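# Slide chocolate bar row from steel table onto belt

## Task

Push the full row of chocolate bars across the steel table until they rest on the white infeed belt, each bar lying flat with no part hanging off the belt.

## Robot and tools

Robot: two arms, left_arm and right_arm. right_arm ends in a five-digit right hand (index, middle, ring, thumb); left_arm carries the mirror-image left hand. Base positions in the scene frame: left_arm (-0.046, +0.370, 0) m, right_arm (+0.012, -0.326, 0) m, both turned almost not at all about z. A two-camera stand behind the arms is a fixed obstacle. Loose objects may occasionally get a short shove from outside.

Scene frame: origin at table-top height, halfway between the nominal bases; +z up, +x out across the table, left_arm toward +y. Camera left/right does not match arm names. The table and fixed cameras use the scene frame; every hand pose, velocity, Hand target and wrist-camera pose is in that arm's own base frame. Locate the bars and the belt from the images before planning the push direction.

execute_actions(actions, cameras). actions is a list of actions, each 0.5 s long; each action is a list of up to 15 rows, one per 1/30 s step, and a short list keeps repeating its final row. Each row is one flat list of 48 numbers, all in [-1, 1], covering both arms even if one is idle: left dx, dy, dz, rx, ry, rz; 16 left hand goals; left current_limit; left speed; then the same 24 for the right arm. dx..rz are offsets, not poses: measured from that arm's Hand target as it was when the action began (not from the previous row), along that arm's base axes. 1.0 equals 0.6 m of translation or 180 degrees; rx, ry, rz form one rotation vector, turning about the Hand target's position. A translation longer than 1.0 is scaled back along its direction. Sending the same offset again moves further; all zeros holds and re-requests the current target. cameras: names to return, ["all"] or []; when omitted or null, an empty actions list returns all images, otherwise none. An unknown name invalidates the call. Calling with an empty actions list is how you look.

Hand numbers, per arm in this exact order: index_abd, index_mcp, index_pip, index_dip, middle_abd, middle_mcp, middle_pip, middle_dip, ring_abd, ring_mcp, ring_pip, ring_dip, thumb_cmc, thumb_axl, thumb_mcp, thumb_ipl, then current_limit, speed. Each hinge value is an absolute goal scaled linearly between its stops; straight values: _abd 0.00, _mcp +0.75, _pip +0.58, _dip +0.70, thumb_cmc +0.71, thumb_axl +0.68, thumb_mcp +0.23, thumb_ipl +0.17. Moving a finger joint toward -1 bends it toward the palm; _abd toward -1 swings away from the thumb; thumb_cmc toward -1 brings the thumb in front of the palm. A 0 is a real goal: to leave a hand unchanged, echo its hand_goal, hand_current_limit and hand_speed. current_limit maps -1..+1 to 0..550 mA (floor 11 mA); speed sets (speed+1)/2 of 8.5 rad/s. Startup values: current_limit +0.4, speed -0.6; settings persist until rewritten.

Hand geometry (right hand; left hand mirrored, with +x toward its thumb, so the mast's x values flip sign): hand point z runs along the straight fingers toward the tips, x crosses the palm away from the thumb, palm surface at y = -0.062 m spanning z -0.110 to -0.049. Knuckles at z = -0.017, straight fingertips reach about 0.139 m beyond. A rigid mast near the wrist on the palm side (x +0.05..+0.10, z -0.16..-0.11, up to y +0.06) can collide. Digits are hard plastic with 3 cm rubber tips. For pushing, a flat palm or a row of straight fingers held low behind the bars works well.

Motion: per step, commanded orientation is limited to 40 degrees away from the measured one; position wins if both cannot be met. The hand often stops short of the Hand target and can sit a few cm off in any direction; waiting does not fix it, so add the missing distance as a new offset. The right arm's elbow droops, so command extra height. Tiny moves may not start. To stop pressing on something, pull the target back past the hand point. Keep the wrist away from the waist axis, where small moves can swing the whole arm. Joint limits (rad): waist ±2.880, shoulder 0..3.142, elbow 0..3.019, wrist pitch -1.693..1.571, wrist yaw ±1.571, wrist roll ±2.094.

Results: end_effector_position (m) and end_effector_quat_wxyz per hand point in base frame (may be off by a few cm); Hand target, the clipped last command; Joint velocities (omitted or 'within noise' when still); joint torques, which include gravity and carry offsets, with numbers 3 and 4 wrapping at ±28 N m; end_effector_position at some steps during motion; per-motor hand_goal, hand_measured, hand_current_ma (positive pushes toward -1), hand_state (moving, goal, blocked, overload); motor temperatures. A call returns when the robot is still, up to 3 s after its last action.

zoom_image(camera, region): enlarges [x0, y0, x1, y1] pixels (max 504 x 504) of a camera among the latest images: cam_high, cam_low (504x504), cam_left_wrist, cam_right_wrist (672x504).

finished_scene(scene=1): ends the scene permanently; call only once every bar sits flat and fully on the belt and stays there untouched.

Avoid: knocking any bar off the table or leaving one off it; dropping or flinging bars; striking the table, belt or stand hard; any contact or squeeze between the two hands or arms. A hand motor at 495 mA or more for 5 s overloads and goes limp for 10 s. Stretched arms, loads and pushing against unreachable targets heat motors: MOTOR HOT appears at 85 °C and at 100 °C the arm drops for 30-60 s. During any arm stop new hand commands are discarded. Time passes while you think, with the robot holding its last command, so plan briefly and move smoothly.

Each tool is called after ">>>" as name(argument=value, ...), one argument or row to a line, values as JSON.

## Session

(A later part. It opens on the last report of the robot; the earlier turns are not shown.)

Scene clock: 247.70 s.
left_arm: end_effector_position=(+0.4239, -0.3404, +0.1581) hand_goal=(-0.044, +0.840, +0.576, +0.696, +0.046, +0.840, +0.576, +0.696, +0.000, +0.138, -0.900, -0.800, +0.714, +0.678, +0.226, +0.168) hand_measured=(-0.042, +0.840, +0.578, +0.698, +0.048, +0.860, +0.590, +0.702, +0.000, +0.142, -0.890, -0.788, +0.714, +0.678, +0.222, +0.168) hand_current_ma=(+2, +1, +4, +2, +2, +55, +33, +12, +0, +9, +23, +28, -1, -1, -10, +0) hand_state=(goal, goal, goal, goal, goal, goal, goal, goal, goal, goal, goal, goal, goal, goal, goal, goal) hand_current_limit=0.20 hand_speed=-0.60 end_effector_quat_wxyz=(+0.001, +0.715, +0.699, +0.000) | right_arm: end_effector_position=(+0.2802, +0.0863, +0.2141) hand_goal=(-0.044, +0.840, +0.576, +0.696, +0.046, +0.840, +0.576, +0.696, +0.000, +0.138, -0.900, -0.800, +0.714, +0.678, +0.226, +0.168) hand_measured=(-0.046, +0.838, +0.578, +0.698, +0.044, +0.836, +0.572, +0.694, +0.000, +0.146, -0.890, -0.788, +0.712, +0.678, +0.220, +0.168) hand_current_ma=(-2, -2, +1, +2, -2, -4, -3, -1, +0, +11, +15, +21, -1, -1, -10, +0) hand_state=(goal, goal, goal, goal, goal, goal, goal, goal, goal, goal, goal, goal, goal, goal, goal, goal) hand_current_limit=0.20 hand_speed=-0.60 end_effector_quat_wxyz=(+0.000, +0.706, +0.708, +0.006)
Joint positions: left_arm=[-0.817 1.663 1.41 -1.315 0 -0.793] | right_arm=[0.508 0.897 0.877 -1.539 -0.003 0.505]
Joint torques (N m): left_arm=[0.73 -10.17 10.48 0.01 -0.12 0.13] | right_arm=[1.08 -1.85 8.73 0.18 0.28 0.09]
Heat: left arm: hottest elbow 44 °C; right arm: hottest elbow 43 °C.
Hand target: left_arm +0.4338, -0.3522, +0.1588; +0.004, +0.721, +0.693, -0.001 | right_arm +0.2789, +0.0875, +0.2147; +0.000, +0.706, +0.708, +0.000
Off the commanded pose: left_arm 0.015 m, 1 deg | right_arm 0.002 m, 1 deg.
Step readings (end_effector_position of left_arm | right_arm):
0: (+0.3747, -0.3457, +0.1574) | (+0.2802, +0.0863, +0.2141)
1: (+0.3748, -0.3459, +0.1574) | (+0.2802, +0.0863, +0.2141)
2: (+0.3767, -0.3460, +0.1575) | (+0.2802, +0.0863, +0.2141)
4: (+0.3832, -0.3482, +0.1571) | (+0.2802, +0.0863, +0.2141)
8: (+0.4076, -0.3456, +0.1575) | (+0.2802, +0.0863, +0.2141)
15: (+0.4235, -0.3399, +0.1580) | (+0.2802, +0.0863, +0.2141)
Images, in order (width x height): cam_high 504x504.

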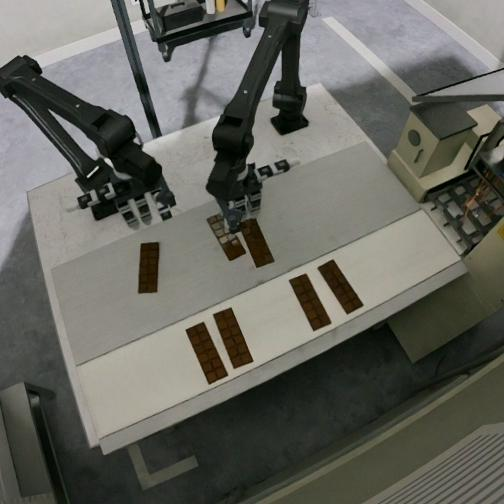

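>>> execute_actions(
  actions=[
    [[0.08,0,-0.004,0,0,0,-0.045,0.84,0.576,0.696,0.045,0.84,0.576,0.696,0,0.137,-0.9,-0.8,0.714,0.678,0.226,0.168,0.2,-0.6,0,0,0,0,0,0,-0.045,0.84,0.576,0.696,0.045,0.84,0.576,0.696,0,0.137,-0.9,-0.8,0.714,0.678,0.226,0.168,0.2,-0.6]],
    [[0.07,0,0,0,0,0,-0.045,0.84,0.576,0.696,0.045,0.84,0.576,0.696,0,0.137,-0.9,-0.8,0.714,0.678,0.226,0.168,0.2,-0.6,0,0,0,0,0,0,-0.045,0.84,0.576,0.696,0.045,0.84,0.576,0.696,0,0.137,-0.9,-0.8,0.714,0.678,0.226,0.168,0.2,-0.6]],
  ],
  cameras=["cam_high"],
)

>>> zoom_image(
  camera="cam_high",
  region=[180, 210, 340, 370],
)

Scene clock: 250.07 s.
left_arm: end_effector_position=(+0.5104, -0.3457, +0.1585) hand_goal=(-0.044, +0.840, +0.576, +0.696, +0.046, +0.840, +0.576, +0.696, +0.000, +0.138, -0.900, -0.800, +0.714, +0.678, +0.226, +0.168) hand_measured=(-0.042, +0.846, +0.584, +0.702, +0.048, +0.860, +0.592, +0.702, +0.000, +0.142, -0.890, -0.788, +0.714, +0.678, +0.222, +0.168) hand_current_ma=(+3, +15, +17, +11, +4, +56, +37, +13, +0, +9, +23, +28, -1, -1, -10, +0) hand_state=(goal, goal, goal, goal, goal, blocked, goal, goal, goal, goal, goal, goal, goal, goal, goal, goal) hand_current_limit=0.20 hand_speed=-0.60 end_effector_quat_wxyz=(+0.002, +0.718, +0.696, -0.001) | right_arm: end_effector_position=(+0.2802, +0.0863, +0.2141) hand_goal=(-0.044, +0.840, +0.576, +0.696, +0.046, +0.840, +0.576, +0.696, +0.000, +0.138, -0.900, -0.800, +0.714, +0.678, +0.226, +0.168) hand_measured=(-0.046, +0.838, +0.578, +0.698, +0.044, +0.836, +0.572, +0.694, +0.000, +0.146, -0.890, -0.788, +0.712, +0.678, +0.220, +0.168) hand_current_ma=(-2, -2, +1, +2, -2, -4, -3, -1, +0, +11, +15, +21, -1, -1, -10, +0) hand_state=(goal, goal, goal, goal, goal, goal, goal, goal, goal, goal, goal, goal, goal, goal, goal, goal) hand_current_limit=0.20 hand_speed=-0.60 end_effector_quat_wxyz=(+0.000, +0.706, +0.708, +0.006)
Joint positions: left_arm=[-0.71 1.83 1.637 -1.374 0.002 -0.679] | right_arm=[0.508 0.897 0.877 -1.539 -0.003 0.505]
Joint torques (N m): left_arm=[1.38 -12.34 10.65 0.02 -0.13 0.13] | right_arm=[1.03 -2.02 8.75 0.17 0.28 0.1]
Heat: left arm: hottest elbow 44 °C; right arm: hottest elbow 43 °C.
Hand target: left_arm +0.5239, -0.3521, +0.1562; +0.004, +0.721, +0.693, -0.001 | right_arm +0.2789, +0.0875, +0.2147; +0.000, +0.706, +0.708, +0.000
Off the commanded pose: left_arm 0.015 m, 1 deg | right_arm 0.002 m, 1 deg.
Step readings (end_effector_position of left_arm | right_arm):
0: (+0.4239, -0.3404, +0.1581) | (+0.2802, +0.0863, +0.2141)
1: (+0.4242, -0.3407, +0.1584) | (+0.2802, +0.0863, +0.2141)
2: (+0.4256, -0.3406, +0.1582) | (+0.2802, +0.0863, +0.2141)
4: (+0.4327, -0.3441, +0.1577) | (+0.2802, +0.0863, +0.2141)
8: (+0.4545, -0.3476, +0.1579) | (+0.2802, +0.0863, +0.2141)
15: (+0.4694, -0.3438, +0.1584) | (+0.2802, +0.0863, +0.2141)
16: (+0.4696, -0.3440, +0.1585) | (+0.2802, +0.0863, +0.2141)
17: (+0.4711, -0.3438, +0.1585) | (+0.2802, +0.0863, +0.2141)
19: (+0.4778, -0.3467, +0.1578) | (+0.2802, +0.0863, +0.2141)
23: (+0.4972, -0.3499, +0.1583) | (+0.2802, +0.0863, +0.2141)
30: (+0.5097, -0.3459, +0.1585) | (+0.2802, +0.0863, +0.2141)
Images, in order (width x height): cam_high 504x504.

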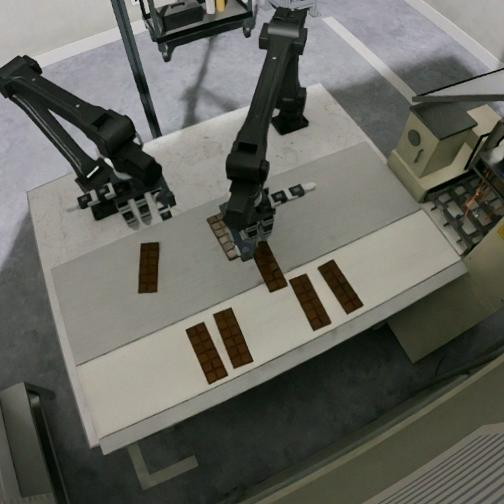

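Scaled by 3.150 from the camera's 504x504 image, which has a finer 720x720 frame.

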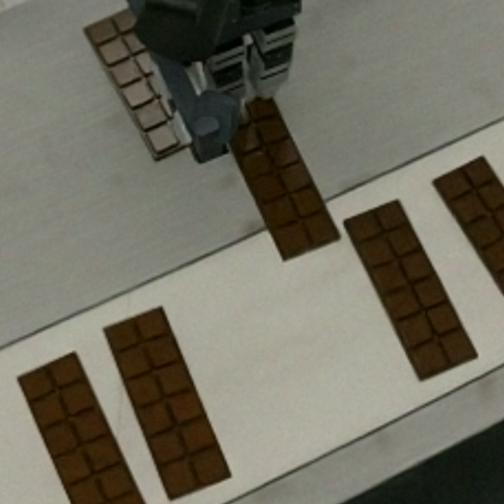

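>>> execute_actions(
  actions=[
    [[0.08,0,0,0,0,0,-0.045,0.84,0.576,0.696,0.045,0.84,0.576,0.696,0,0.137,-0.9,-0.8,0.714,0.678,0.226,0.168,0.2,-0.6,0,0,0,0,0,0,-0.045,0.84,0.576,0.696,0.045,0.84,0.576,0.696,0,0.137,-0.9,-0.8,0.714,0.678,0.226,0.168,0.2,-0.6]],
  ],
  cameras=["cam_high"],
)

>>> zoom_image(
  camera="cam_high",
  region=[200, 220, 360, 380],
)

Scene clock: 253.40 s.
left_arm: end_effector_position=(+0.5588, -0.3463, +0.1594) hand_goal=(-0.044, +0.840, +0.576, +0.696, +0.046, +0.840, +0.576, +0.696, +0.000, +0.138, -0.900, -0.800, +0.714, +0.678, +0.226, +0.168) hand_measured=(-0.042, +0.844, +0.582, +0.700, +0.050, +0.866, +0.594, +0.704, +0.000, +0.142, -0.890, -0.788, +0.714, +0.678, +0.222, +0.168) hand_current_ma=(+2, +5, +11, +7, +6, +73, +42, +16, +0, +9, +23, +28, -1, -1, -10, +0) hand_state=(goal, goal, goal, goal, goal, blocked, goal, goal, goal, goal, goal, goal, goal, goal, goal, goal) hand_current_limit=0.20 hand_speed=-0.60 end_effector_quat_wxyz=(+0.003, +0.717, +0.697, -0.001) | right_arm: end_effector_position=(+0.2802, +0.0863, +0.2141) hand_goal=(-0.044, +0.840, +0.576, +0.696, +0.046, +0.840, +0.576, +0.696, +0.000, +0.138, -0.900, -0.800, +0.714, +0.678, +0.226, +0.168) hand_measured=(-0.046, +0.838, +0.578, +0.698, +0.044, +0.836, +0.572, +0.694, +0.000, +0.146, -0.890, -0.788, +0.712, +0.678, +0.220, +0.168) hand_current_ma=(-2, -2, +1, +2, -2, -4, -3, -1, +0, +11, +15, +21, -1, -1, -10, +0) hand_state=(goal, goal, goal, goal, goal, goal, goal, goal, goal, goal, goal, goal, goal, goal, goal, goal) hand_current_limit=0.20 hand_speed=-0.60 end_effector_quat_wxyz=(+0.000, +0.706, +0.708, +0.006)
Joint positions: left_arm=[-0.657 1.932 1.79 -1.424 0.003 -0.628] | right_arm=[0.508 0.897 0.877 -1.539 -0.003 0.505]
Joint torques (N m): left_arm=[1.32 -13.57 10.82 0.05 -0.16 0.13] | right_arm=[1.26 -1.85 8.73 0.17 0.28 0.09]
Heat: left arm: hottest elbow 44 °C; right arm: hottest elbow 43 °C.
Hand target: left_arm +0.5718, -0.3522, +0.1564; +0.004, +0.721, +0.693, -0.001 | right_arm +0.2789, +0.0875, +0.2147; +0.000, +0.706, +0.708, +0.000
Off the commanded pose: left_arm 0.015 m, 1 deg | right_arm 0.002 m, 1 deg.
Step readings (end_effector_position of left_arm | right_arm):
0: (+0.5104, -0.3457, +0.1585) | (+0.2802, +0.0863, +0.2141)
1: (+0.5106, -0.3460, +0.1589) | (+0.2802, +0.0863, +0.2141)
2: (+0.5121, -0.3460, +0.1589) | (+0.2802, +0.0863, +0.2141)
4: (+0.5208, -0.3499, +0.1587) | (+0.2802, +0.0863, +0.2141)
8: (+0.5441, -0.3517, +0.1595) | (+0.2802, +0.0863, +0.2141)
15: (+0.5581, -0.3462, +0.1596) | (+0.2802, +0.0863, +0.2141)
Images, in order (width x height): cam_high 504x504.

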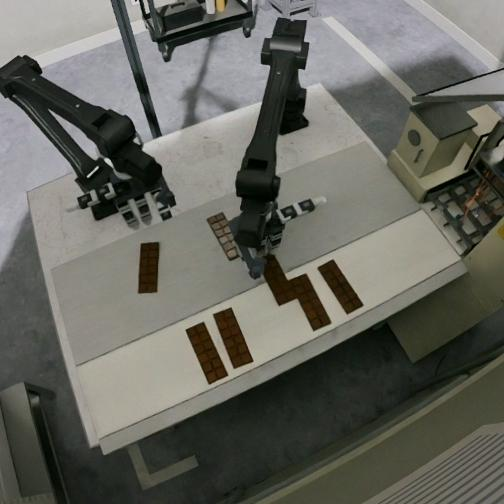

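Scaled by 3.150 from the camera's 504x504 image, which has a finer 720x720 frame.

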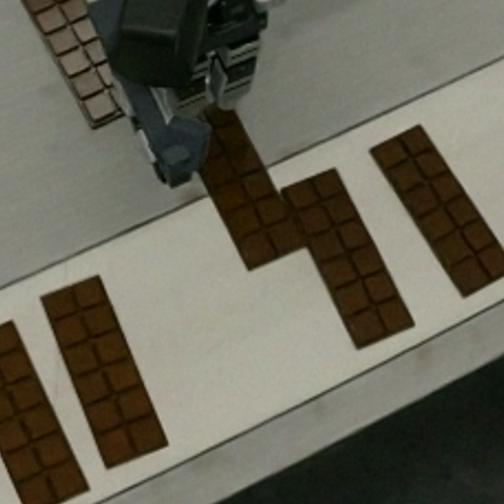

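>>> zoom_image(
  camera="cam_high",
  region=[240, 220, 310, 290],
)

Scaled by 7.200 from the camera's 504x504 image, which has a finer 720x720 frame.

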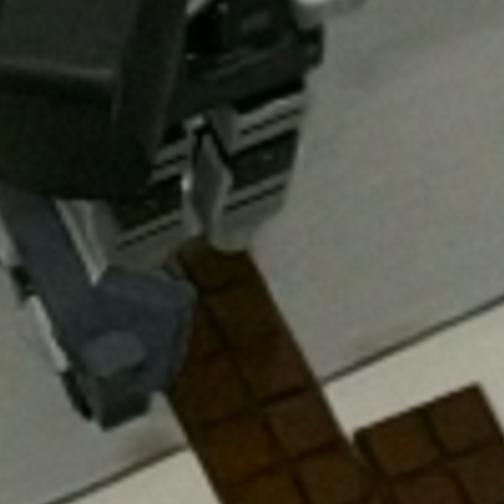

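>>> execute_actions(
  actions=[
    [[0.06,0.008,0.002,0,0,0,-0.045,0.84,0.576,0.696,0.045,0.84,0.576,0.696,0,0.137,-0.9,-0.8,0.714,0.678,0.226,0.168,0.2,-0.6,0,0,0,0,0,0,-0.045,0.84,0.576,0.696,0.045,0.84,0.576,0.696,0,0.137,-0.9,-0.8,0.714,0.678,0.226,0.168,0.2,-0.6]],
  ],
  cameras=["cam_high"],
)

>>> zoom_image(
  camera="cam_high",
  region=[200, 220, 360, 380],
)

Scene clock: 258.30 s.
left_arm: end_effector_position=(+0.5936, -0.3442, +0.1595) hand_goal=(-0.044, +0.840, +0.576, +0.696, +0.046, +0.840, +0.576, +0.696, +0.000, +0.138, -0.900, -0.800, +0.714, +0.678, +0.226, +0.168) hand_measured=(-0.044, +0.842, +0.582, +0.700, +0.052, +0.864, +0.594, +0.704, +0.000, +0.142, -0.890, -0.788, +0.714, +0.678, +0.222, +0.168) hand_current_ma=(-1, +4, +9, +6, +9, +72, +44, +18, +0, +9, +23, +28, -1, -1, -10, +0) hand_state=(goal, goal, goal, goal, goal, blocked, goal, goal, goal, goal, goal, goal, goal, goal, goal, goal) hand_current_limit=0.20 hand_speed=-0.60 end_effector_quat_wxyz=(+0.001, +0.719, +0.695, -0.001) | right_arm: end_effector_position=(+0.2802, +0.0863, +0.2141) hand_goal=(-0.044, +0.840, +0.576, +0.696, +0.046, +0.840, +0.576, +0.696, +0.000, +0.138, -0.900, -0.800, +0.714, +0.678, +0.226, +0.168) hand_measured=(-0.046, +0.838, +0.578, +0.698, +0.044, +0.836, +0.572, +0.694, +0.000, +0.146, -0.890, -0.788, +0.712, +0.678, +0.220, +0.168) hand_current_ma=(-2, -2, +1, +2, -2, -4, -3, -1, +0, +11, +15, +21, -1, -1, -10, +0) hand_state=(goal, goal, goal, goal, goal, goal, goal, goal, goal, goal, goal, goal, goal, goal, goal, goal) hand_current_limit=0.20 hand_speed=-0.60 end_effector_quat_wxyz=(+0.000, +0.706, +0.708, +0.006)
Joint positions: left_arm=[-0.62 2.01 1.913 -1.472 0.003 -0.587] | right_arm=[0.508 0.897 0.877 -1.539 -0.003 0.505]
Joint torques (N m): left_arm=[1.73 -14.8 10.99 0.02 -0.17 0.13] | right_arm=[0.91 -1.85 8.7 0.13 0.27 0.09]
Heat: left arm: hottest elbow 44 °C; right arm: hottest elbow 44 °C.
Hand target: left_arm +0.6078, -0.3474, +0.1577; +0.005, +0.721, +0.693, +0.000 | right_arm +0.2789, +0.0875, +0.2147; +0.000, +0.706, +0.708, +0.000
Off the commanded pose: left_arm 0.015 m, 1 deg | right_arm 0.002 m, 1 deg.
Step readings (end_effector_position of left_arm | right_arm):
0: (+0.5588, -0.3463, +0.1594) | (+0.2802, +0.0863, +0.2141)
1: (+0.5590, -0.3465, +0.1596) | (+0.2802, +0.0863, +0.2141)
2: (+0.5605, -0.3459, +0.1597) | (+0.2802, +0.0863, +0.2141)
4: (+0.5672, -0.3485, +0.1593) | (+0.2802, +0.0863, +0.2141)
8: (+0.5829, -0.3493, +0.1597) | (+0.2802, +0.0863, +0.2141)
15: (+0.5931, -0.3441, +0.1594) | (+0.2802, +0.0863, +0.2141)
Images, in order (width x height): cam_high 504x504.

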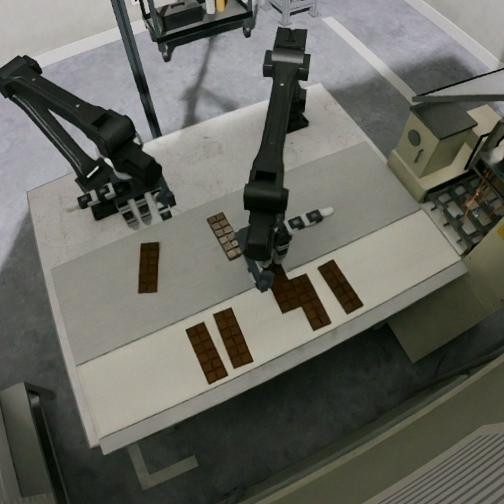

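Scaled by 3.150 from the camera's 504x504 image, which has a finer 720x720 frame.

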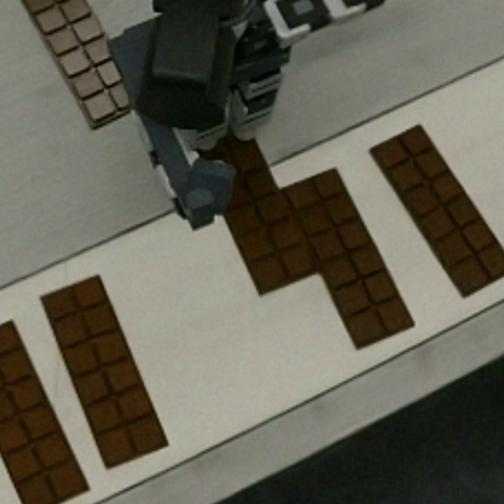

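>>> execute_actions(
  actions=[
    [[0.06,0.004,0.002,0,0,0,-0.045,0.84,0.576,0.696,0.045,0.84,0.576,0.696,0,0.137,-0.9,-0.8,0.714,0.678,0.226,0.168,0.2,-0.6,0,0,0,0,0,0,-0.045,0.84,0.576,0.696,0.045,0.84,0.576,0.696,0,0.137,-0.9,-0.8,0.714,0.678,0.226,0.168,0.2,-0.6]],
    [[0.04,0,0,0,0,0,-0.045,0.84,0.576,0.696,0.045,0.84,0.576,0.696,0,0.137,-0.9,-0.8,0.714,0.678,0.226,0.168,0.2,-0.6,0,0,0,0,0,0,-0.045,0.84,0.576,0.696,0.045,0.84,0.576,0.696,0,0.137,-0.9,-0.8,0.714,0.678,0.226,0.168,0.2,-0.6]],
  ],
  cameras=["cam_high"],
)

>>> zoom_image(
  camera="cam_high",
  region=[200, 220, 360, 380],
)

Scene clock: 262.07 s.
left_arm: end_effector_position=(+0.6538, -0.3454, +0.1598) hand_goal=(-0.044, +0.840, +0.576, +0.696, +0.046, +0.840, +0.576, +0.696, +0.000, +0.138, -0.900, -0.800, +0.714, +0.678, +0.226, +0.168) hand_measured=(-0.048, +0.840, +0.578, +0.700, +0.046, +0.862, +0.590, +0.704, +0.000, +0.142, -0.890, -0.788, +0.714, +0.678, +0.222, +0.168) hand_current_ma=(-4, +0, +4, +5, +0, +60, +35, +15, +0, +9, +23, +28, -1, -1, -10, +0) hand_state=(goal, goal, goal, goal, goal, blocked, goal, goal, goal, goal, goal, goal, goal, goal, goal, goal) hand_current_limit=0.20 hand_speed=-0.60 end_effector_quat_wxyz=(+0.000, +0.719, +0.695, -0.002) | right_arm: end_effector_position=(+0.2802, +0.0863, +0.2141) hand_goal=(-0.044, +0.840, +0.576, +0.696, +0.046, +0.840, +0.576, +0.696, +0.000, +0.138, -0.900, -0.800, +0.714, +0.678, +0.226, +0.168) hand_measured=(-0.046, +0.838, +0.578, +0.698, +0.044, +0.836, +0.572, +0.694, +0.000, +0.146, -0.890, -0.788, +0.712, +0.678, +0.220, +0.168) hand_current_ma=(-2, -2, +1, +2, -2, -4, -3, -1, +0, +11, +15, +21, -1, -1, -10, +0) hand_state=(goal, goal, goal, goal, goal, goal, goal, goal, goal, goal, goal, goal, goal, goal, goal, goal) hand_current_limit=0.20 hand_speed=-0.60 end_effector_quat_wxyz=(+0.000, +0.706, +0.708, +0.006)
Joint positions: left_arm=[-0.569 2.178 2.19 -1.584 0.005 -0.534] | right_arm=[0.508 0.897 0.877 -1.539 -0.003 0.505]
Joint torques (N m): left_arm=[1.61 -16.26 11.19 -0.17 -0.23 0.16] | right_arm=[1.03 -1.79 8.77 0.16 0.27 0.09]
Heat: left arm: hottest elbow 44 °C; right arm: hottest elbow 44 °C.
Hand target: left_arm +0.6678, -0.3449, +0.1587; +0.004, +0.721, +0.693, -0.001 | right_arm +0.2789, +0.0875, +0.2147; +0.000, +0.706, +0.708, +0.000
Off the commanded pose: left_arm 0.014 m, 1 deg | right_arm 0.002 m, 1 deg.
Step readings (end_effector_position of left_arm | right_arm):
0: (+0.5936, -0.3443, +0.1594) | (+0.2802, +0.0863, +0.2141)
1: (+0.5939, -0.3442, +0.1595) | (+0.2802, +0.0863, +0.2141)
2: (+0.5951, -0.3446, +0.1601) | (+0.2802, +0.0863, +0.2141)
4: (+0.6026, -0.3475, +0.1603) | (+0.2802, +0.0863, +0.2141)
8: (+0.6198, -0.3474, +0.1601) | (+0.2802, +0.0863, +0.2141)
15: (+0.6296, -0.3430, +0.1601) | (+0.2802, +0.0863, +0.2141)
16: (+0.6300, -0.3430, +0.1601) | (+0.2802, +0.0863, +0.2141)
17: (+0.6313, -0.3429, +0.1602) | (+0.2802, +0.0863, +0.2141)
19: (+0.6365, -0.3457, +0.1605) | (+0.2802, +0.0863, +0.2141)
23: (+0.6476, -0.3473, +0.1604) | (+0.2802, +0.0863, +0.2141)
30: (+0.6537, -0.3452, +0.1602) | (+0.2802, +0.0863, +0.2141)
Images, in order (width x height): cam_high 504x504.

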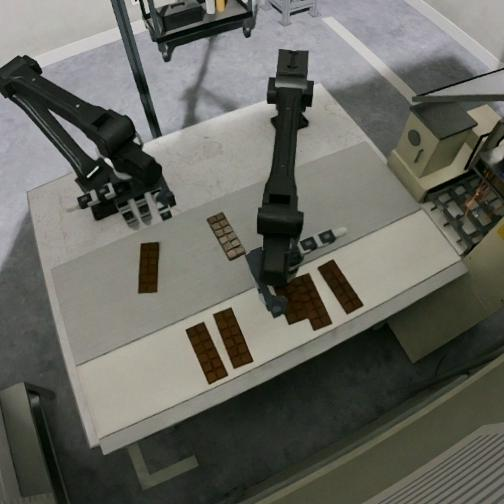

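Scaled by 3.150 from the camera's 504x504 image, which has a finer 720x720 frame.

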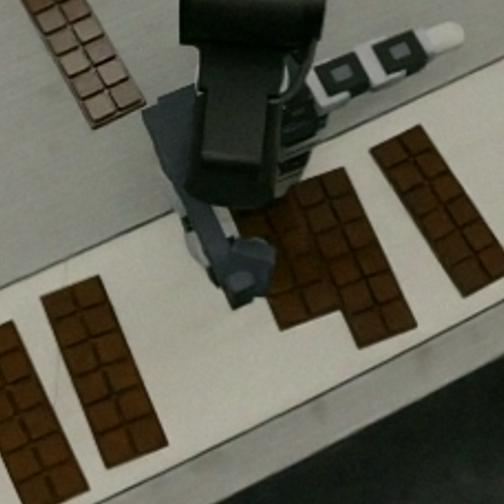

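>>> execute_actions(
  actions=[
    [[-0.03,0,0.09,0,0,0,-0.045,0.84,0.576,0.696,0.045,0.84,0.576,0.696,0,0.137,-0.9,-0.8,0.714,0.678,0.226,0.168,0.2,-0.6,0.01,0.03,-0.088,0,0,0,-0.045,0.84,0.576,0.696,0.045,0.84,0.576,0.696,0,0.137,-0.9,-0.8,0.714,0.678,0.226,0.168,0.2,-0.6]],
    [[-0.08,0.14,0.01,0,0,0,-0.045,0.84,0.576,0.696,0.045,0.84,0.576,0.696,0,0.137,-0.9,-0.8,0.714,0.678,0.226,0.168,0.2,-0.6,0,0,0,0,0,0,-0.045,0.84,0.576,0.696,0.045,0.84,0.576,0.696,0,0.137,-0.9,-0.8,0.714,0.678,0.226,0.168,0.2,-0.6]],
  ],
  cameras=["cam_high"],
)

>>> zoom_image(
  camera="cam_high",
  region=[80, 180, 380, 390],
)

Scene clock: 264.17 s.
left_arm: end_effector_position=(+0.6003, -0.2540, +0.2192) hand_goal=(-0.044, +0.840, +0.576, +0.696, +0.046, +0.840, +0.576, +0.696, +0.000, +0.138, -0.900, -0.800, +0.714, +0.678, +0.226, +0.168) hand_measured=(-0.046, +0.836, +0.578, +0.698, +0.044, +0.836, +0.578, +0.698, +0.000, +0.142, -0.890, -0.788, +0.712, +0.678, +0.222, +0.168) hand_current_ma=(-3, -6, +2, +5, -2, -6, +2, +4, +0, +9, +23, +28, -1, -1, -10, +0) hand_state=(goal, goal, goal, goal, goal, goal, goal, goal, goal, goal, goal, goal, goal, goal, goal, goal) hand_current_limit=0.20 hand_speed=-0.60 end_effector_quat_wxyz=(-0.001, +0.713, +0.701, -0.001) | right_arm: end_effector_position=(+0.2814, +0.1016, +0.1587) hand_goal=(-0.044, +0.840, +0.576, +0.696, +0.046, +0.840, +0.576, +0.696, +0.000, +0.138, -0.900, -0.800, +0.714, +0.678, +0.226, +0.168) hand_measured=(-0.046, +0.838, +0.578, +0.698, +0.044, +0.836, +0.572, +0.694, +0.000, +0.146, -0.890, -0.788, +0.714, +0.678, +0.220, +0.168) hand_current_ma=(-1, -2, +1, +2, -2, -4, -3, -1, +0, +11, +15, +21, -1, -1, -10, +0) hand_state=(goal, goal, goal, goal, goal, goal, goal, goal, goal, goal, goal, goal, goal, goal, goal, goal) hand_current_limit=0.20 hand_speed=-0.60 end_effector_quat_wxyz=(-0.003, +0.705, +0.709, -0.008)
Joint positions: left_arm=[-0.49 1.883 1.875 -1.566 0.002 -0.473] | right_arm=[0.563 0.964 0.772 -1.397 -0.003 0.558]
Joint torques (N m): left_arm=[0.32 -14.8 7.95 0.58 -0.09 0.12] | right_arm=[0.79 -2.9 8.43 0.94 0.27 0.09]
Heat: left arm: hottest elbow 44 °C; right arm: hottest elbow 44 °C.
Hand target: left_arm +0.6018, -0.2610, +0.2188; +0.004, +0.721, +0.693, -0.001 | right_arm +0.2849, +0.1056, +0.1620; +0.000, +0.706, +0.708, +0.000
Off the commanded pose: left_arm 0.007 m, 1 deg | right_arm 0.006 m, 1 deg.
Step readings (end_effector_position of left_arm | right_arm):
0: (+0.6539, -0.3455, +0.1600) | (+0.2802, +0.0863, +0.2141)
1: (+0.6538, -0.3454, +0.1601) | (+0.2801, +0.0863, +0.2139)
2: (+0.6529, -0.3448, +0.1612) | (+0.2799, +0.0872, +0.2117)
4: (+0.6489, -0.3422, +0.1631) | (+0.2806, +0.0908, +0.2021)
8: (+0.6452, -0.3396, +0.1704) | (+0.2766, +0.0972, +0.1704)
15: (+0.6437, -0.3387, +0.1749) | (+0.2805, +0.1015, +0.1584)
16: (+0.6436, -0.3387, +0.1752) | (+0.2808, +0.1016, +0.1585)
17: (+0.6421, -0.3361, +0.1743) | (+0.2810, +0.1017, +0.1586)
19: (+0.6296, -0.3253, +0.1709) | (+0.2812, +0.1016, +0.1587)
23: (+0.6039, -0.2895, +0.1771) | (+0.2813, +0.1016, +0.1587)
30: (+0.6021, -0.2542, +0.2192) | (+0.2814, +0.1016, +0.1587)
Images, in order (width x height): cam_high 504x504.

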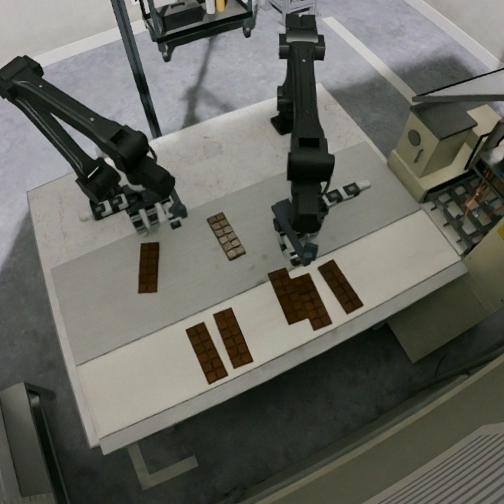

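Scaled by 1.680 from the camera's 504x504 image, which has a finer 720x720 frame.

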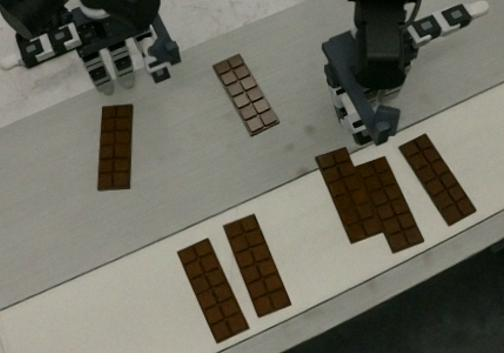

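>>> zoom_image(
  camera="cam_high",
  region=[240, 240, 380, 340],
)

>>> zoom_image(
  camera="cam_high",
  region=[100, 200, 240, 300],
)

Scaled by 3.600 from the camera's 504x504 image, which has a finer 720x720 frame.

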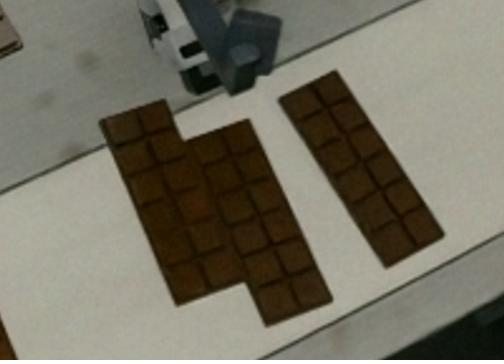

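Scaled by 3.600 from the camera's 504x504 image, which has a finer 720x720 frame.

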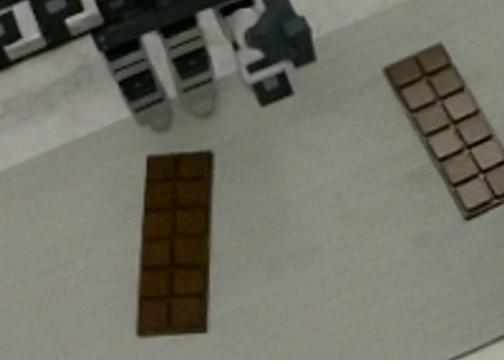

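>>> execute_actions(
  actions=[
    [[-0.06,-0.14,0,0,0,0,-0.045,0.84,0.576,0.696,0.045,0.84,0.576,0.696,0,0.137,-0.9,-0.8,0.714,0.678,0.226,0.168,0.2,-0.6,0.055,-0.01,0.014,0,0,0,-0.045,0.84,0.576,0.696,0.045,0.84,0.576,0.696,0,0.137,-0.9,-0.8,0.714,0.678,0.226,0.168,0.2,-0.6]],
    [[-0.01,0,-0.11,0,0,0,-0.045,0.84,0.576,0.696,0.045,0.84,0.576,0.696,0,0.137,-0.9,-0.8,0.714,0.678,0.226,0.168,0.2,-0.6,0,0,0,0,0,0,-0.045,0.84,0.576,0.696,0.045,0.84,0.576,0.696,0,0.137,-0.9,-0.8,0.714,0.678,0.226,0.168,0.2,-0.6]],
  ],
  cameras=["cam_high"],
)

>>> zoom_image(
  camera="cam_high",
  region=[220, 220, 360, 360],
)

>>> zoom_image(
  camera="cam_high",
  region=[100, 200, 240, 340],
)

Scene clock: 267.60 s.
left_arm: end_effector_position=(+0.5560, -0.3450, +0.1517) hand_goal=(-0.044, +0.840, +0.576, +0.696, +0.046, +0.840, +0.576, +0.696, +0.000, +0.138, -0.900, -0.800, +0.714, +0.678, +0.226, +0.168) hand_measured=(-0.046, +0.838, +0.578, +0.698, +0.044, +0.836, +0.578, +0.698, +0.000, +0.142, -0.890, -0.788, +0.712, +0.678, +0.222, +0.168) hand_current_ma=(-2, -5, +2, +5, -1, -6, +2, +4, +0, +9, +23, +28, -1, -1, -10, +0) hand_state=(goal, goal, goal, goal, goal, goal, goal, goal, goal, goal, goal, goal, goal, goal, goal, goal) hand_current_limit=0.20 hand_speed=-0.60 end_effector_quat_wxyz=(-0.002, +0.727, +0.687, -0.002) | right_arm: end_effector_position=(+0.2988, +0.0932, +0.1524) hand_goal=(-0.044, +0.840, +0.576, +0.696, +0.046, +0.840, +0.576, +0.696, +0.000, +0.138, -0.900, -0.800, +0.714, +0.678, +0.226, +0.168) hand_measured=(-0.046, +0.838, +0.578, +0.698, +0.036, +0.854, +0.586, +0.700, +0.000, +0.146, -0.890, -0.788, +0.714, +0.678, +0.220, +0.168) hand_current_ma=(-1, -2, +1, +2, -11, +26, +17, +6, +0, +11, +15, +21, -1, -1, -10, +0) hand_state=(goal, goal, goal, goal, goal, goal, goal, goal, goal, goal, goal, goal, goal, goal, goal, goal) hand_current_limit=0.20 hand_speed=-0.60 end_effector_quat_wxyz=(-0.009, +0.706, +0.708, -0.023)
Joint positions: left_arm=[-0.656 1.928 1.766 -1.413 0.004 -0.598] | right_arm=[0.495 1.024 0.796 -1.391 -0.003 0.493]
Joint torques (N m): left_arm=[1.03 -15.85 7.98 0.58 -0.21 -0.17] | right_arm=[-0.62 -2.96 11.44 0.88 0.33 -0.13]
Heat: left arm: hottest elbow 44 °C; right arm: hottest elbow 43 °C.
Hand target: left_arm +0.5598, -0.3451, +0.1527; +0.004, +0.721, +0.693, -0.001 | right_arm +0.3179, +0.0995, +0.1703; +0.000, +0.706, +0.708, +0.000
Off the commanded pose: left_arm 0.004 m, 1 deg | right_arm 0.027 m, 3 deg.
Step readings (end_effector_position of left_arm | right_arm):
0: (+0.6003, -0.2540, +0.2192) | (+0.2814, +0.1016, +0.1587)
1: (+0.6001, -0.2545, +0.2192) | (+0.2814, +0.1015, +0.1587)
2: (+0.5981, -0.2585, +0.2192) | (+0.2816, +0.1013, +0.1584)
4: (+0.5940, -0.2655, +0.2194) | (+0.2838, +0.0985, +0.1554)
8: (+0.5700, -0.3090, +0.2178) | (+0.2945, +0.0925, +0.1533)
15: (+0.5423, -0.3564, +0.2058) | (+0.2986, +0.0926, +0.1525)
16: (+0.5428, -0.3559, +0.2041) | (+0.2986, +0.0928, +0.1525)
17: (+0.5454, -0.3548, +0.2026) | (+0.2986, +0.0928, +0.1525)
19: (+0.5518, -0.3536, +0.1958) | (+0.2987, +0.0929, +0.1525)
23: (+0.5540, -0.3463, +0.1691) | (+0.2987, +0.0931, +0.1525)
30: (+0.5552, -0.3444, +0.1515) | (+0.2988, +0.0932, +0.1524)
Images, in order (width x height): cam_high 504x504.

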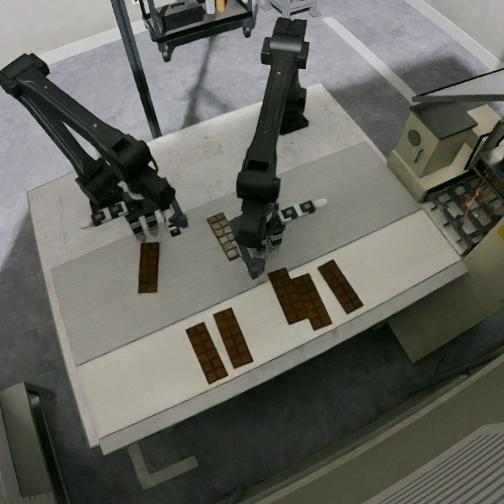

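Scaled by 3.600 from the camera's 504x504 image, which has a finer 720x720 frame.

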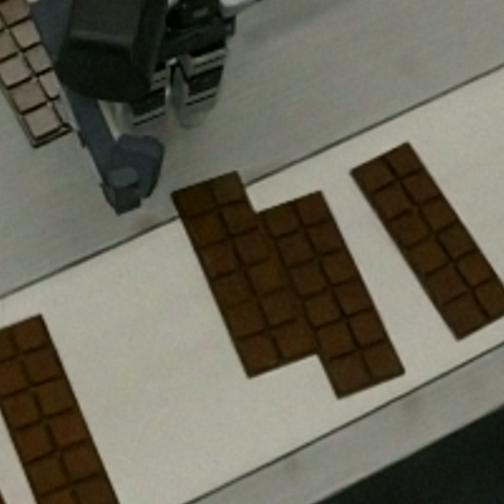

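Scaled by 3.600 from the camera's 504x504 image, which has a finer 720x720 frame.

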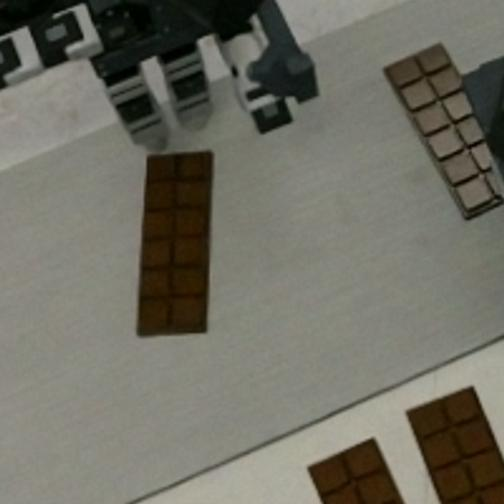

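>>> execute_actions(
  actions=[
    [[0.09,0,0.005,0,0,0,-0.045,0.84,0.576,0.696,0.045,0.84,0.576,0.696,0,0.137,-0.9,-0.8,0.714,0.678,0.226,0.168,0.2,-0.6,0.06,0,0.014,0,0,0,-0.045,0.84,0.576,0.696,0.045,0.84,0.576,0.696,0,0.137,-0.9,-0.8,0.714,0.678,0.226,0.168,0.2,-0.6]],
  ],
  cameras=["cam_high"],
)

>>> zoom_image(
  camera="cam_high",
  region=[220, 220, 360, 360],
)

>>> zoom_image(
  camera="cam_high",
  region=[100, 200, 240, 340],
)

Scene clock: 269.23 s.
left_arm: end_effector_position=(+0.5997, -0.3405, +0.1499) hand_goal=(-0.044, +0.840, +0.576, +0.696, +0.046, +0.840, +0.576, +0.696, +0.000, +0.138, -0.900, -0.800, +0.714, +0.678, +0.226, +0.168) hand_measured=(-0.046, +0.840, +0.578, +0.698, +0.046, +0.854, +0.588, +0.704, +0.000, +0.142, -0.890, -0.788, +0.712, +0.678, +0.222, +0.168) hand_current_ma=(-2, +0, +3, +5, +0, +36, +30, +16, +0, +9, +23, +28, -1, -1, -10, +0) hand_state=(goal, goal, goal, goal, moving, goal, goal, goal, goal, goal, goal, goal, goal, goal, goal, goal) hand_current_limit=0.20 hand_speed=-0.60 end_effector_quat_wxyz=(-0.004, +0.718, +0.696, -0.003) | right_arm: end_effector_position=(+0.3318, +0.0918, +0.1562) hand_goal=(-0.044, +0.840, +0.576, +0.696, +0.046, +0.840, +0.576, +0.696, +0.000, +0.138, -0.900, -0.800, +0.714, +0.678, +0.226, +0.168) hand_measured=(-0.046, +0.842, +0.578, +0.698, +0.042, +0.838, +0.578, +0.698, +0.000, +0.146, -0.890, -0.788, +0.714, +0.678, +0.220, +0.168) hand_current_ma=(-1, +3, +3, +3, -3, -1, +2, +3, +0, +11, +15, +21, -1, -1, -10, +0) hand_state=(goal, goal, goal, goal, goal, goal, goal, goal, goal, goal, goal, goal, goal, goal, goal, goal) hand_current_limit=0.20 hand_speed=-0.60 end_effector_quat_wxyz=(-0.010, +0.707, +0.707, -0.029)
Joint positions: left_arm=[-0.61 2.03 1.92 -1.471 0.004 -0.579] | right_arm=[0.437 1.117 0.87 -1.385 0.002 0.437]
Joint torques (N m): left_arm=[1.03 -15.56 11.37 -0.2 -0.2 0.12] | right_arm=[-0.73 -4.72 12.12 0.76 0.12 -0.11]
Heat: left arm: hottest elbow 44 °C; right arm: hottest elbow 43 °C.
Hand target: left_arm +0.6138, -0.3449, +0.1558; +0.004, +0.721, +0.693, +0.000 | right_arm +0.3539, +0.0995, +0.1788; +0.000, +0.706, +0.708, +0.000
Off the commanded pose: left_arm 0.016 m, 1 deg | right_arm 0.033 m, 4 deg.
Step readings (end_effector_position of left_arm | right_arm):
0: (+0.5560, -0.3450, +0.1517) | (+0.2988, +0.0932, +0.1524)
1: (+0.5560, -0.3450, +0.1517) | (+0.2990, +0.0934, +0.1527)
2: (+0.5569, -0.3443, +0.1515) | (+0.3002, +0.0933, +0.1530)
4: (+0.5630, -0.3456, +0.1520) | (+0.3071, +0.0919, +0.1540)
8: (+0.5875, -0.3465, +0.1507) | (+0.3249, +0.0905, +0.1558)
15: (+0.5991, -0.3409, +0.1500) | (+0.3317, +0.0912, +0.1562)
Images, in order (width x height): cam_high 504x504.

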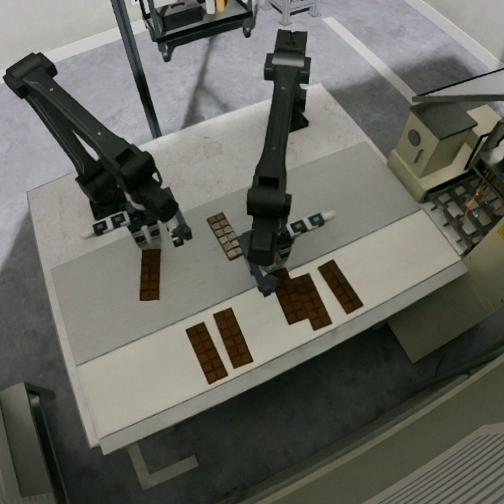

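Scaled by 3.600 from the camera's 504x504 image, which has a finer 720x720 frame.

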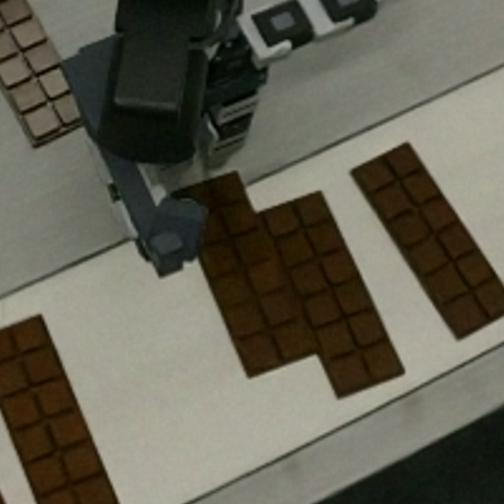

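Scaled by 3.600 from the camera's 504x504 image, which has a finer 720x720 frame.

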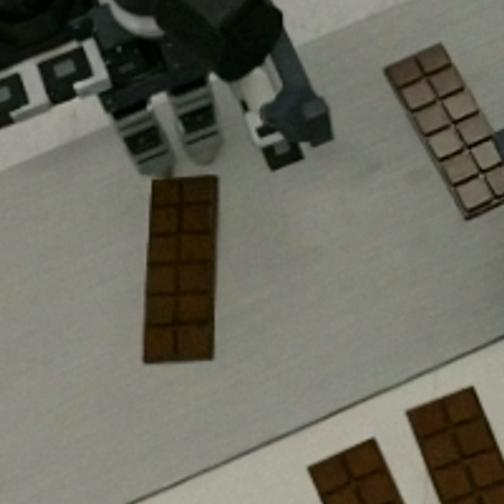

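>>> execute_actions(
  actions=[
    [[0.05,0,0.004,0,0,0,-0.045,0.84,0.576,0.696,0.045,0.84,0.576,0.696,0,0.137,-0.9,-0.8,0.714,0.678,0.226,0.168,0.2,-0.6,0.06,-0.005,0.008,0,0,0,-0.045,0.84,0.576,0.696,0.045,0.84,0.576,0.696,0,0.137,-0.9,-0.8,0.714,0.678,0.226,0.168,0.2,-0.6]],
  ],
  cameras=["cam_high"],
)

>>> zoom_image(
  camera="cam_high",
  region=[220, 220, 360, 360],
)

>>> zoom_image(
  camera="cam_high",
  region=[100, 200, 240, 340],
)

Scene clock: 271.00 s.
left_arm: end_effector_position=(+0.6301, -0.3423, +0.1523) hand_goal=(-0.044, +0.840, +0.576, +0.696, +0.046, +0.840, +0.576, +0.696, +0.000, +0.138, -0.900, -0.800, +0.714, +0.678, +0.226, +0.168) hand_measured=(-0.046, +0.840, +0.578, +0.698, +0.046, +0.846, +0.582, +0.700, +0.000, +0.142, -0.890, -0.788, +0.712, +0.678, +0.222, +0.168) hand_current_ma=(-2, +0, +3, +5, +1, +14, +13, +7, +0, +9, +23, +28, -1, -1, -10, +0) hand_state=(goal, goal, goal, goal, goal, goal, goal, goal, goal, goal, goal, goal, goal, goal, goal, goal) hand_current_limit=0.20 hand_speed=-0.60 end_effector_quat_wxyz=(-0.004, +0.718, +0.696, -0.003) | right_arm: end_effector_position=(+0.3686, +0.0906, +0.1629) hand_goal=(-0.044, +0.840, +0.576, +0.696, +0.046, +0.840, +0.576, +0.696, +0.000, +0.138, -0.900, -0.800, +0.714, +0.678, +0.226, +0.168) hand_measured=(-0.046, +0.838, +0.578, +0.698, +0.044, +0.844, +0.580, +0.698, +0.000, +0.146, -0.890, -0.788, +0.714, +0.678, +0.220, +0.168) hand_current_ma=(-1, -1, +1, +2, -2, +5, +4, +3, +0, +11, +15, +21, -1, -1, -10, +0) hand_state=(goal, goal, goal, goal, goal, goal, goal, goal, goal, goal, goal, goal, goal, goal, goal, goal) hand_current_limit=0.20 hand_speed=-0.60 end_effector_quat_wxyz=(-0.010, +0.707, +0.707, -0.025)
Joint positions: left_arm=[-0.585 2.111 2.059 -1.529 0.004 -0.553] | right_arm=[0.382 1.203 0.953 -1.375 0.001 0.382]
Joint torques (N m): left_arm=[1.44 -16.38 11.47 -0.2 -0.2 0.11] | right_arm=[-0.32 -5.95 11.9 0.75 0.11 -0.1]
Heat: left arm: hottest elbow 44 °C; right arm: hottest elbow 44 °C.
Hand target: left_arm +0.6438, -0.3449, +0.1583; +0.005, +0.721, +0.693, -0.001 | right_arm +0.3899, +0.0965, +0.1835; +0.000, +0.706, +0.708, +0.000
Off the commanded pose: left_arm 0.015 m, 1 deg | right_arm 0.030 m, 3 deg.
Step readings (end_effector_position of left_arm | right_arm):
0: (+0.5997, -0.3405, +0.1499) | (+0.3318, +0.0918, +0.1562)
1: (+0.5998, -0.3406, +0.1501) | (+0.3320, +0.0918, +0.1562)
2: (+0.6009, -0.3411, +0.1506) | (+0.3334, +0.0913, +0.1566)
4: (+0.6072, -0.3440, +0.1523) | (+0.3406, +0.0909, +0.1584)
8: (+0.6223, -0.3463, +0.1530) | (+0.3610, +0.0896, +0.1626)
15: (+0.6296, -0.3428, +0.1522) | (+0.3685, +0.0901, +0.1630)
Images, in order (width x height): cam_high 504x504.

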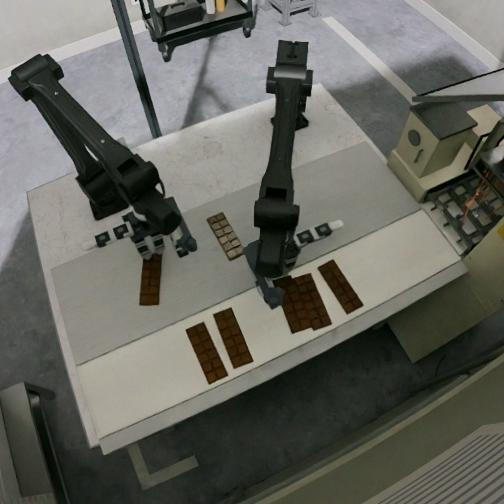

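Scaled by 3.600 from the camera's 504x504 image, which has a finer 720x720 frame.

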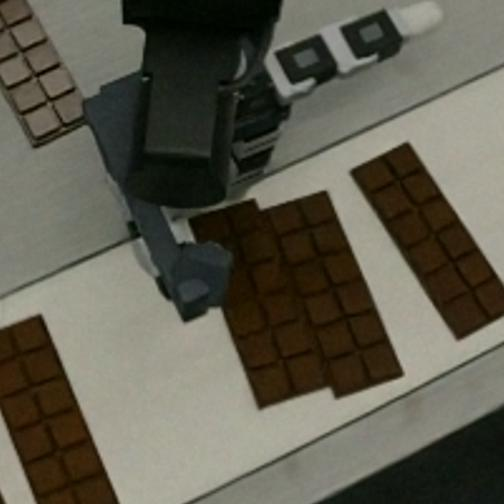

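Scaled by 3.600 from the camera's 504x504 image, which has a finer 720x720 frame.

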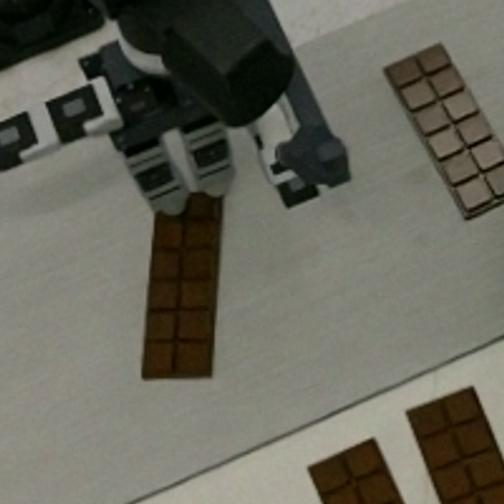

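>>> execute_actions(
  actions=[
    [[0.037,0,0.002,0,0,0,-0.045,0.84,0.576,0.696,0.045,0.84,0.576,0.696,0,0.137,-0.9,-0.8,0.714,0.678,0.226,0.168,0.2,-0.6,0.03,-0.035,0.001,0,0,0,-0.045,0.84,0.576,0.696,0.045,0.84,0.576,0.696,0,0.137,-0.9,-0.8,0.714,0.678,0.226,0.168,0.2,-0.6]],
  ],
  cameras=["cam_high"],
)

>>> zoom_image(
  camera="cam_high",
  region=[220, 220, 360, 360],
)

>>> zoom_image(
  camera="cam_high",
  region=[100, 200, 240, 340],
)

Scene clock: 273.97 s.
left_arm: end_effector_position=(+0.6526, -0.3440, +0.1544) hand_goal=(-0.044, +0.840, +0.576, +0.696, +0.046, +0.840, +0.576, +0.696, +0.000, +0.138, -0.900, -0.800, +0.714, +0.678, +0.226, +0.168) hand_measured=(-0.046, +0.840, +0.578, +0.698, +0.046, +0.848, +0.584, +0.700, +0.000, +0.142, -0.890, -0.788, +0.712, +0.678, +0.222, +0.168) hand_current_ma=(-2, -1, +3, +5, +1, +20, +14, +7, +0, +9, +23, +28, -1, -1, -10, +0) hand_state=(goal, goal, goal, goal, goal, goal, goal, goal, goal, goal, goal, goal, goal, goal, goal, goal) hand_current_limit=0.20 hand_speed=-0.60 end_effector_quat_wxyz=(-0.004, +0.719, +0.695, -0.003) | right_arm: end_effector_position=(+0.3853, +0.0700, +0.1634) hand_goal=(-0.044, +0.840, +0.576, +0.696, +0.046, +0.840, +0.576, +0.696, +0.000, +0.138, -0.900, -0.800, +0.714, +0.678, +0.226, +0.168) hand_measured=(-0.046, +0.838, +0.578, +0.698, +0.042, +0.844, +0.578, +0.698, +0.000, +0.146, -0.890, -0.788, +0.714, +0.678, +0.220, +0.168) hand_current_ma=(-1, -1, +1, +2, -3, +4, +3, +3, +0, +11, +15, +21, -1, -1, -10, +0) hand_state=(goal, goal, goal, goal, goal, goal, goal, goal, goal, goal, goal, goal, goal, goal, goal, goal) hand_current_limit=0.20 hand_speed=-0.60 end_effector_quat_wxyz=(-0.012, +0.707, +0.706, -0.026)
Joint positions: left_arm=[-0.569 2.178 2.179 -1.58 0.004 -0.535] | right_arm=[0.302 1.229 0.976 -1.375 0.002 0.304]
Joint torques (N m): left_arm=[1.61 -17.08 11.48 -0.17 -0.2 0.12] | right_arm=[-0.32 -6.12 11.9 0.81 0.11 -0.1]
Heat: left arm: hottest elbow 44 °C; right arm: hottest elbow 44 °C.
Hand target: left_arm +0.6660, -0.3451, +0.1596; +0.005, +0.721, +0.693, -0.001 | right_arm +0.4079, +0.0755, +0.1840; +0.000, +0.706, +0.708, +0.000
Off the commanded pose: left_arm 0.014 m, 1 deg | right_arm 0.031 m, 3 deg.
Step readings (end_effector_position of left_arm | right_arm):
0: (+0.6301, -0.3423, +0.1523) | (+0.3687, +0.0906, +0.1629)
1: (+0.6302, -0.3424, +0.1525) | (+0.3687, +0.0907, +0.1629)
2: (+0.6312, -0.3421, +0.1527) | (+0.3696, +0.0889, +0.1630)
4: (+0.6365, -0.3437, +0.1540) | (+0.3726, +0.0855, +0.1631)
8: (+0.6471, -0.3464, +0.1547) | (+0.3818, +0.0725, +0.1637)
15: (+0.6523, -0.3438, +0.1543) | (+0.3852, +0.0694, +0.1634)
Images, in order (width x height): cam_high 504x504.

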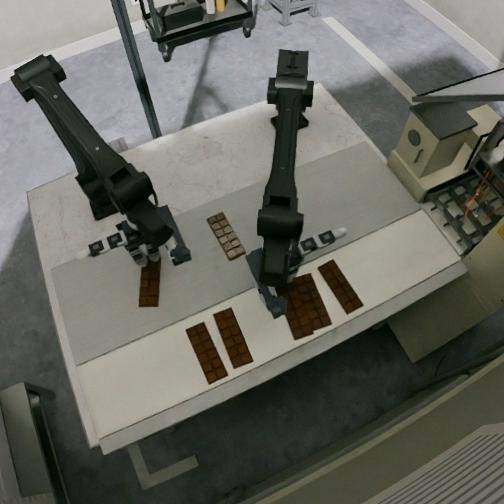

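Scaled by 3.600 from the camera's 504x504 image, which has a finer 720x720 frame.

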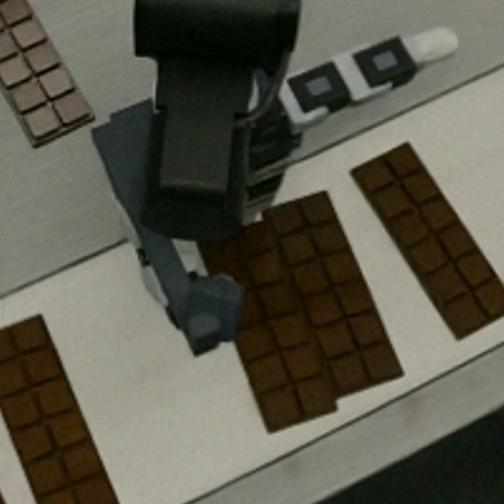

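Scaled by 3.600 from the camera's 504x504 image, which has a finer 720x720 frame.

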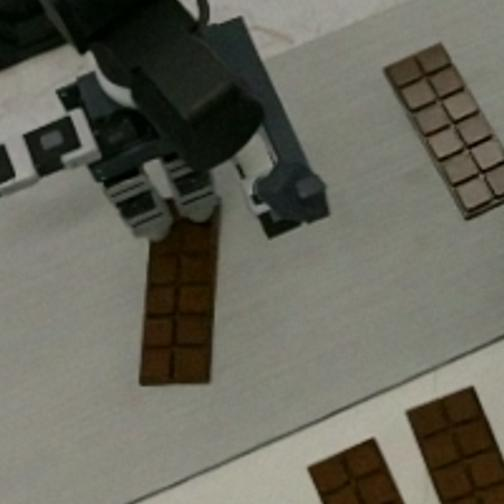

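>>> execute_actions(
  actions=[
    [[-0.03,0,0.09,0,0,0,-0.045,0.84,0.576,0.696,0.045,0.84,0.576,0.696,0,0.137,-0.9,-0.8,0.714,0.678,0.226,0.168,0.2,-0.6,-0.12,0,0.03,0,0,0,-0.045,0.84,0.576,0.696,0.045,0.84,0.576,0.696,0,0.137,-0.9,-0.8,0.714,0.678,0.226,0.168,0.2,-0.6]],
    [[-0.08,0.16,0.01,0,0,0,-0.045,0.84,0.576,0.696,0.045,0.84,0.576,0.696,0,0.137,-0.9,-0.8,0.714,0.678,0.226,0.168,0.2,-0.6,0,0,-0.068,0,0,0,-0.045,0.84,0.576,0.696,0.045,0.84,0.576,0.696,0,0.137,-0.9,-0.8,0.714,0.678,0.226,0.168,0.2,-0.6]],
  ],
  cameras=["cam_high"],
)

>>> zoom_image(
  camera="cam_high",
  region=[230, 230, 370, 370],
)

>>> zoom_image(
  camera="cam_high",
  region=[100, 200, 240, 340],
)

Scene clock: 277.40 s.
left_arm: end_effector_position=(+0.5986, -0.2413, +0.2199) hand_goal=(-0.044, +0.840, +0.576, +0.696, +0.046, +0.840, +0.576, +0.696, +0.000, +0.138, -0.900, -0.800, +0.714, +0.678, +0.226, +0.168) hand_measured=(-0.046, +0.836, +0.578, +0.698, +0.046, +0.836, +0.578, +0.698, +0.000, +0.142, -0.890, -0.788, +0.712, +0.678, +0.222, +0.168) hand_current_ma=(-2, -6, +2, +4, +0, -6, +2, +4, +0, +9, +23, +28, -2, -1, -10, +0) hand_state=(goal, goal, goal, goal, goal, goal, goal, goal, goal, goal, goal, goal, goal, goal, goal, goal) hand_current_limit=0.20 hand_speed=-0.60 end_effector_quat_wxyz=(-0.001, +0.713, +0.702, -0.001) | right_arm: end_effector_position=(+0.3321, +0.0716, +0.1587) hand_goal=(-0.044, +0.840, +0.576, +0.696, +0.046, +0.840, +0.576, +0.696, +0.000, +0.138, -0.900, -0.800, +0.714, +0.678, +0.226, +0.168) hand_measured=(-0.046, +0.838, +0.578, +0.698, +0.044, +0.838, +0.578, +0.698, +0.000, +0.146, -0.890, -0.788, +0.714, +0.678, +0.220, +0.168) hand_current_ma=(-1, -2, +1, +2, -2, -1, +1, +3, +0, +11, +15, +21, -1, -1, -10, +0) hand_state=(goal, goal, goal, goal, goal, goal, goal, goal, goal, goal, goal, goal, goal, goal, goal, goal) hand_current_limit=0.20 hand_speed=-0.60 end_effector_quat_wxyz=(-0.004, +0.706, +0.708, -0.007)
Joint positions: left_arm=[-0.472 1.862 1.846 -1.558 0.002 -0.456] | right_arm=[0.364 1.061 0.832 -1.358 -0.002 0.36]
Joint torques (N m): left_arm=[0.21 -15.03 8.01 0.61 -0.09 0.11] | right_arm=[1.08 -4.31 8.28 0.96 0.22 0.1]
Motor temperatures (°C): left_arm=[31 39 45 30 32 32] | right_arm=[34 36 44 30 32 31]
Heat: left arm: hottest elbow 45 °C; right arm: hottest elbow 44 °C.
Hand target: left_arm +0.6000, -0.2490, +0.2196; +0.005, +0.721, +0.693, +0.000 | right_arm +0.3359, +0.0755, +0.1614; +0.000, +0.706, +0.708, +0.000
Off the commanded pose: left_arm 0.008 m, 2 deg | right_arm 0.006 m, 1 deg.
Step readings (end_effector_position of left_arm | right_arm):
0: (+0.6526, -0.3440, +0.1544) | (+0.3854, +0.0701, +0.1634)
1: (+0.6523, -0.3439, +0.1545) | (+0.3854, +0.0701, +0.1634)
2: (+0.6514, -0.3433, +0.1555) | (+0.3851, +0.0703, +0.1647)
4: (+0.6472, -0.3406, +0.1582) | (+0.3789, +0.0706, +0.1689)
8: (+0.6439, -0.3385, +0.1678) | (+0.3544, +0.0731, +0.1892)
15: (+0.6425, -0.3376, +0.1771) | (+0.3402, +0.0749, +0.2046)
16: (+0.6424, -0.3375, +0.1778) | (+0.3396, +0.0746, +0.2039)
17: (+0.6406, -0.3355, +0.1767) | (+0.3389, +0.0744, +0.2014)
19: (+0.6278, -0.3234, +0.1730) | (+0.3374, +0.0738, +0.1922)
23: (+0.6022, -0.2821, +0.1779) | (+0.3292, +0.0706, +0.1656)
30: (+0.6012, -0.2395, +0.2193) | (+0.3315, +0.0714, +0.1585)
Images, in order (width x height): cam_high 504x504.

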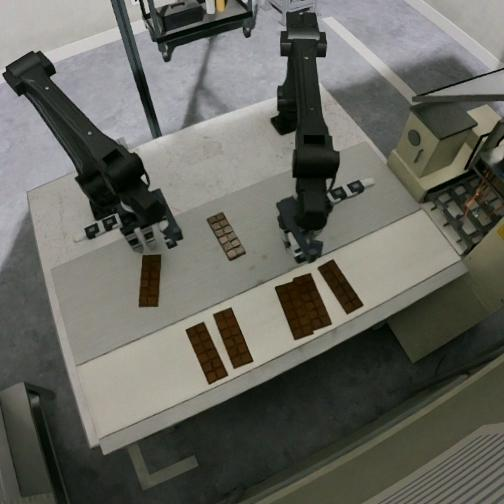

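Scaled by 3.600 from the camera's 504x504 image, which has a finer 720x720 frame.

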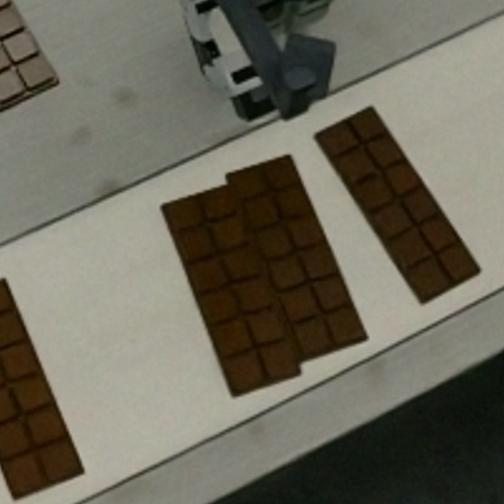

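Scaled by 3.600 from the camera's 504x504 image, which has a finer 720x720 frame.

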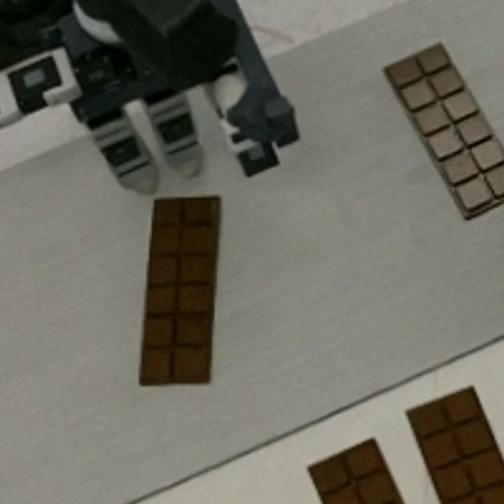

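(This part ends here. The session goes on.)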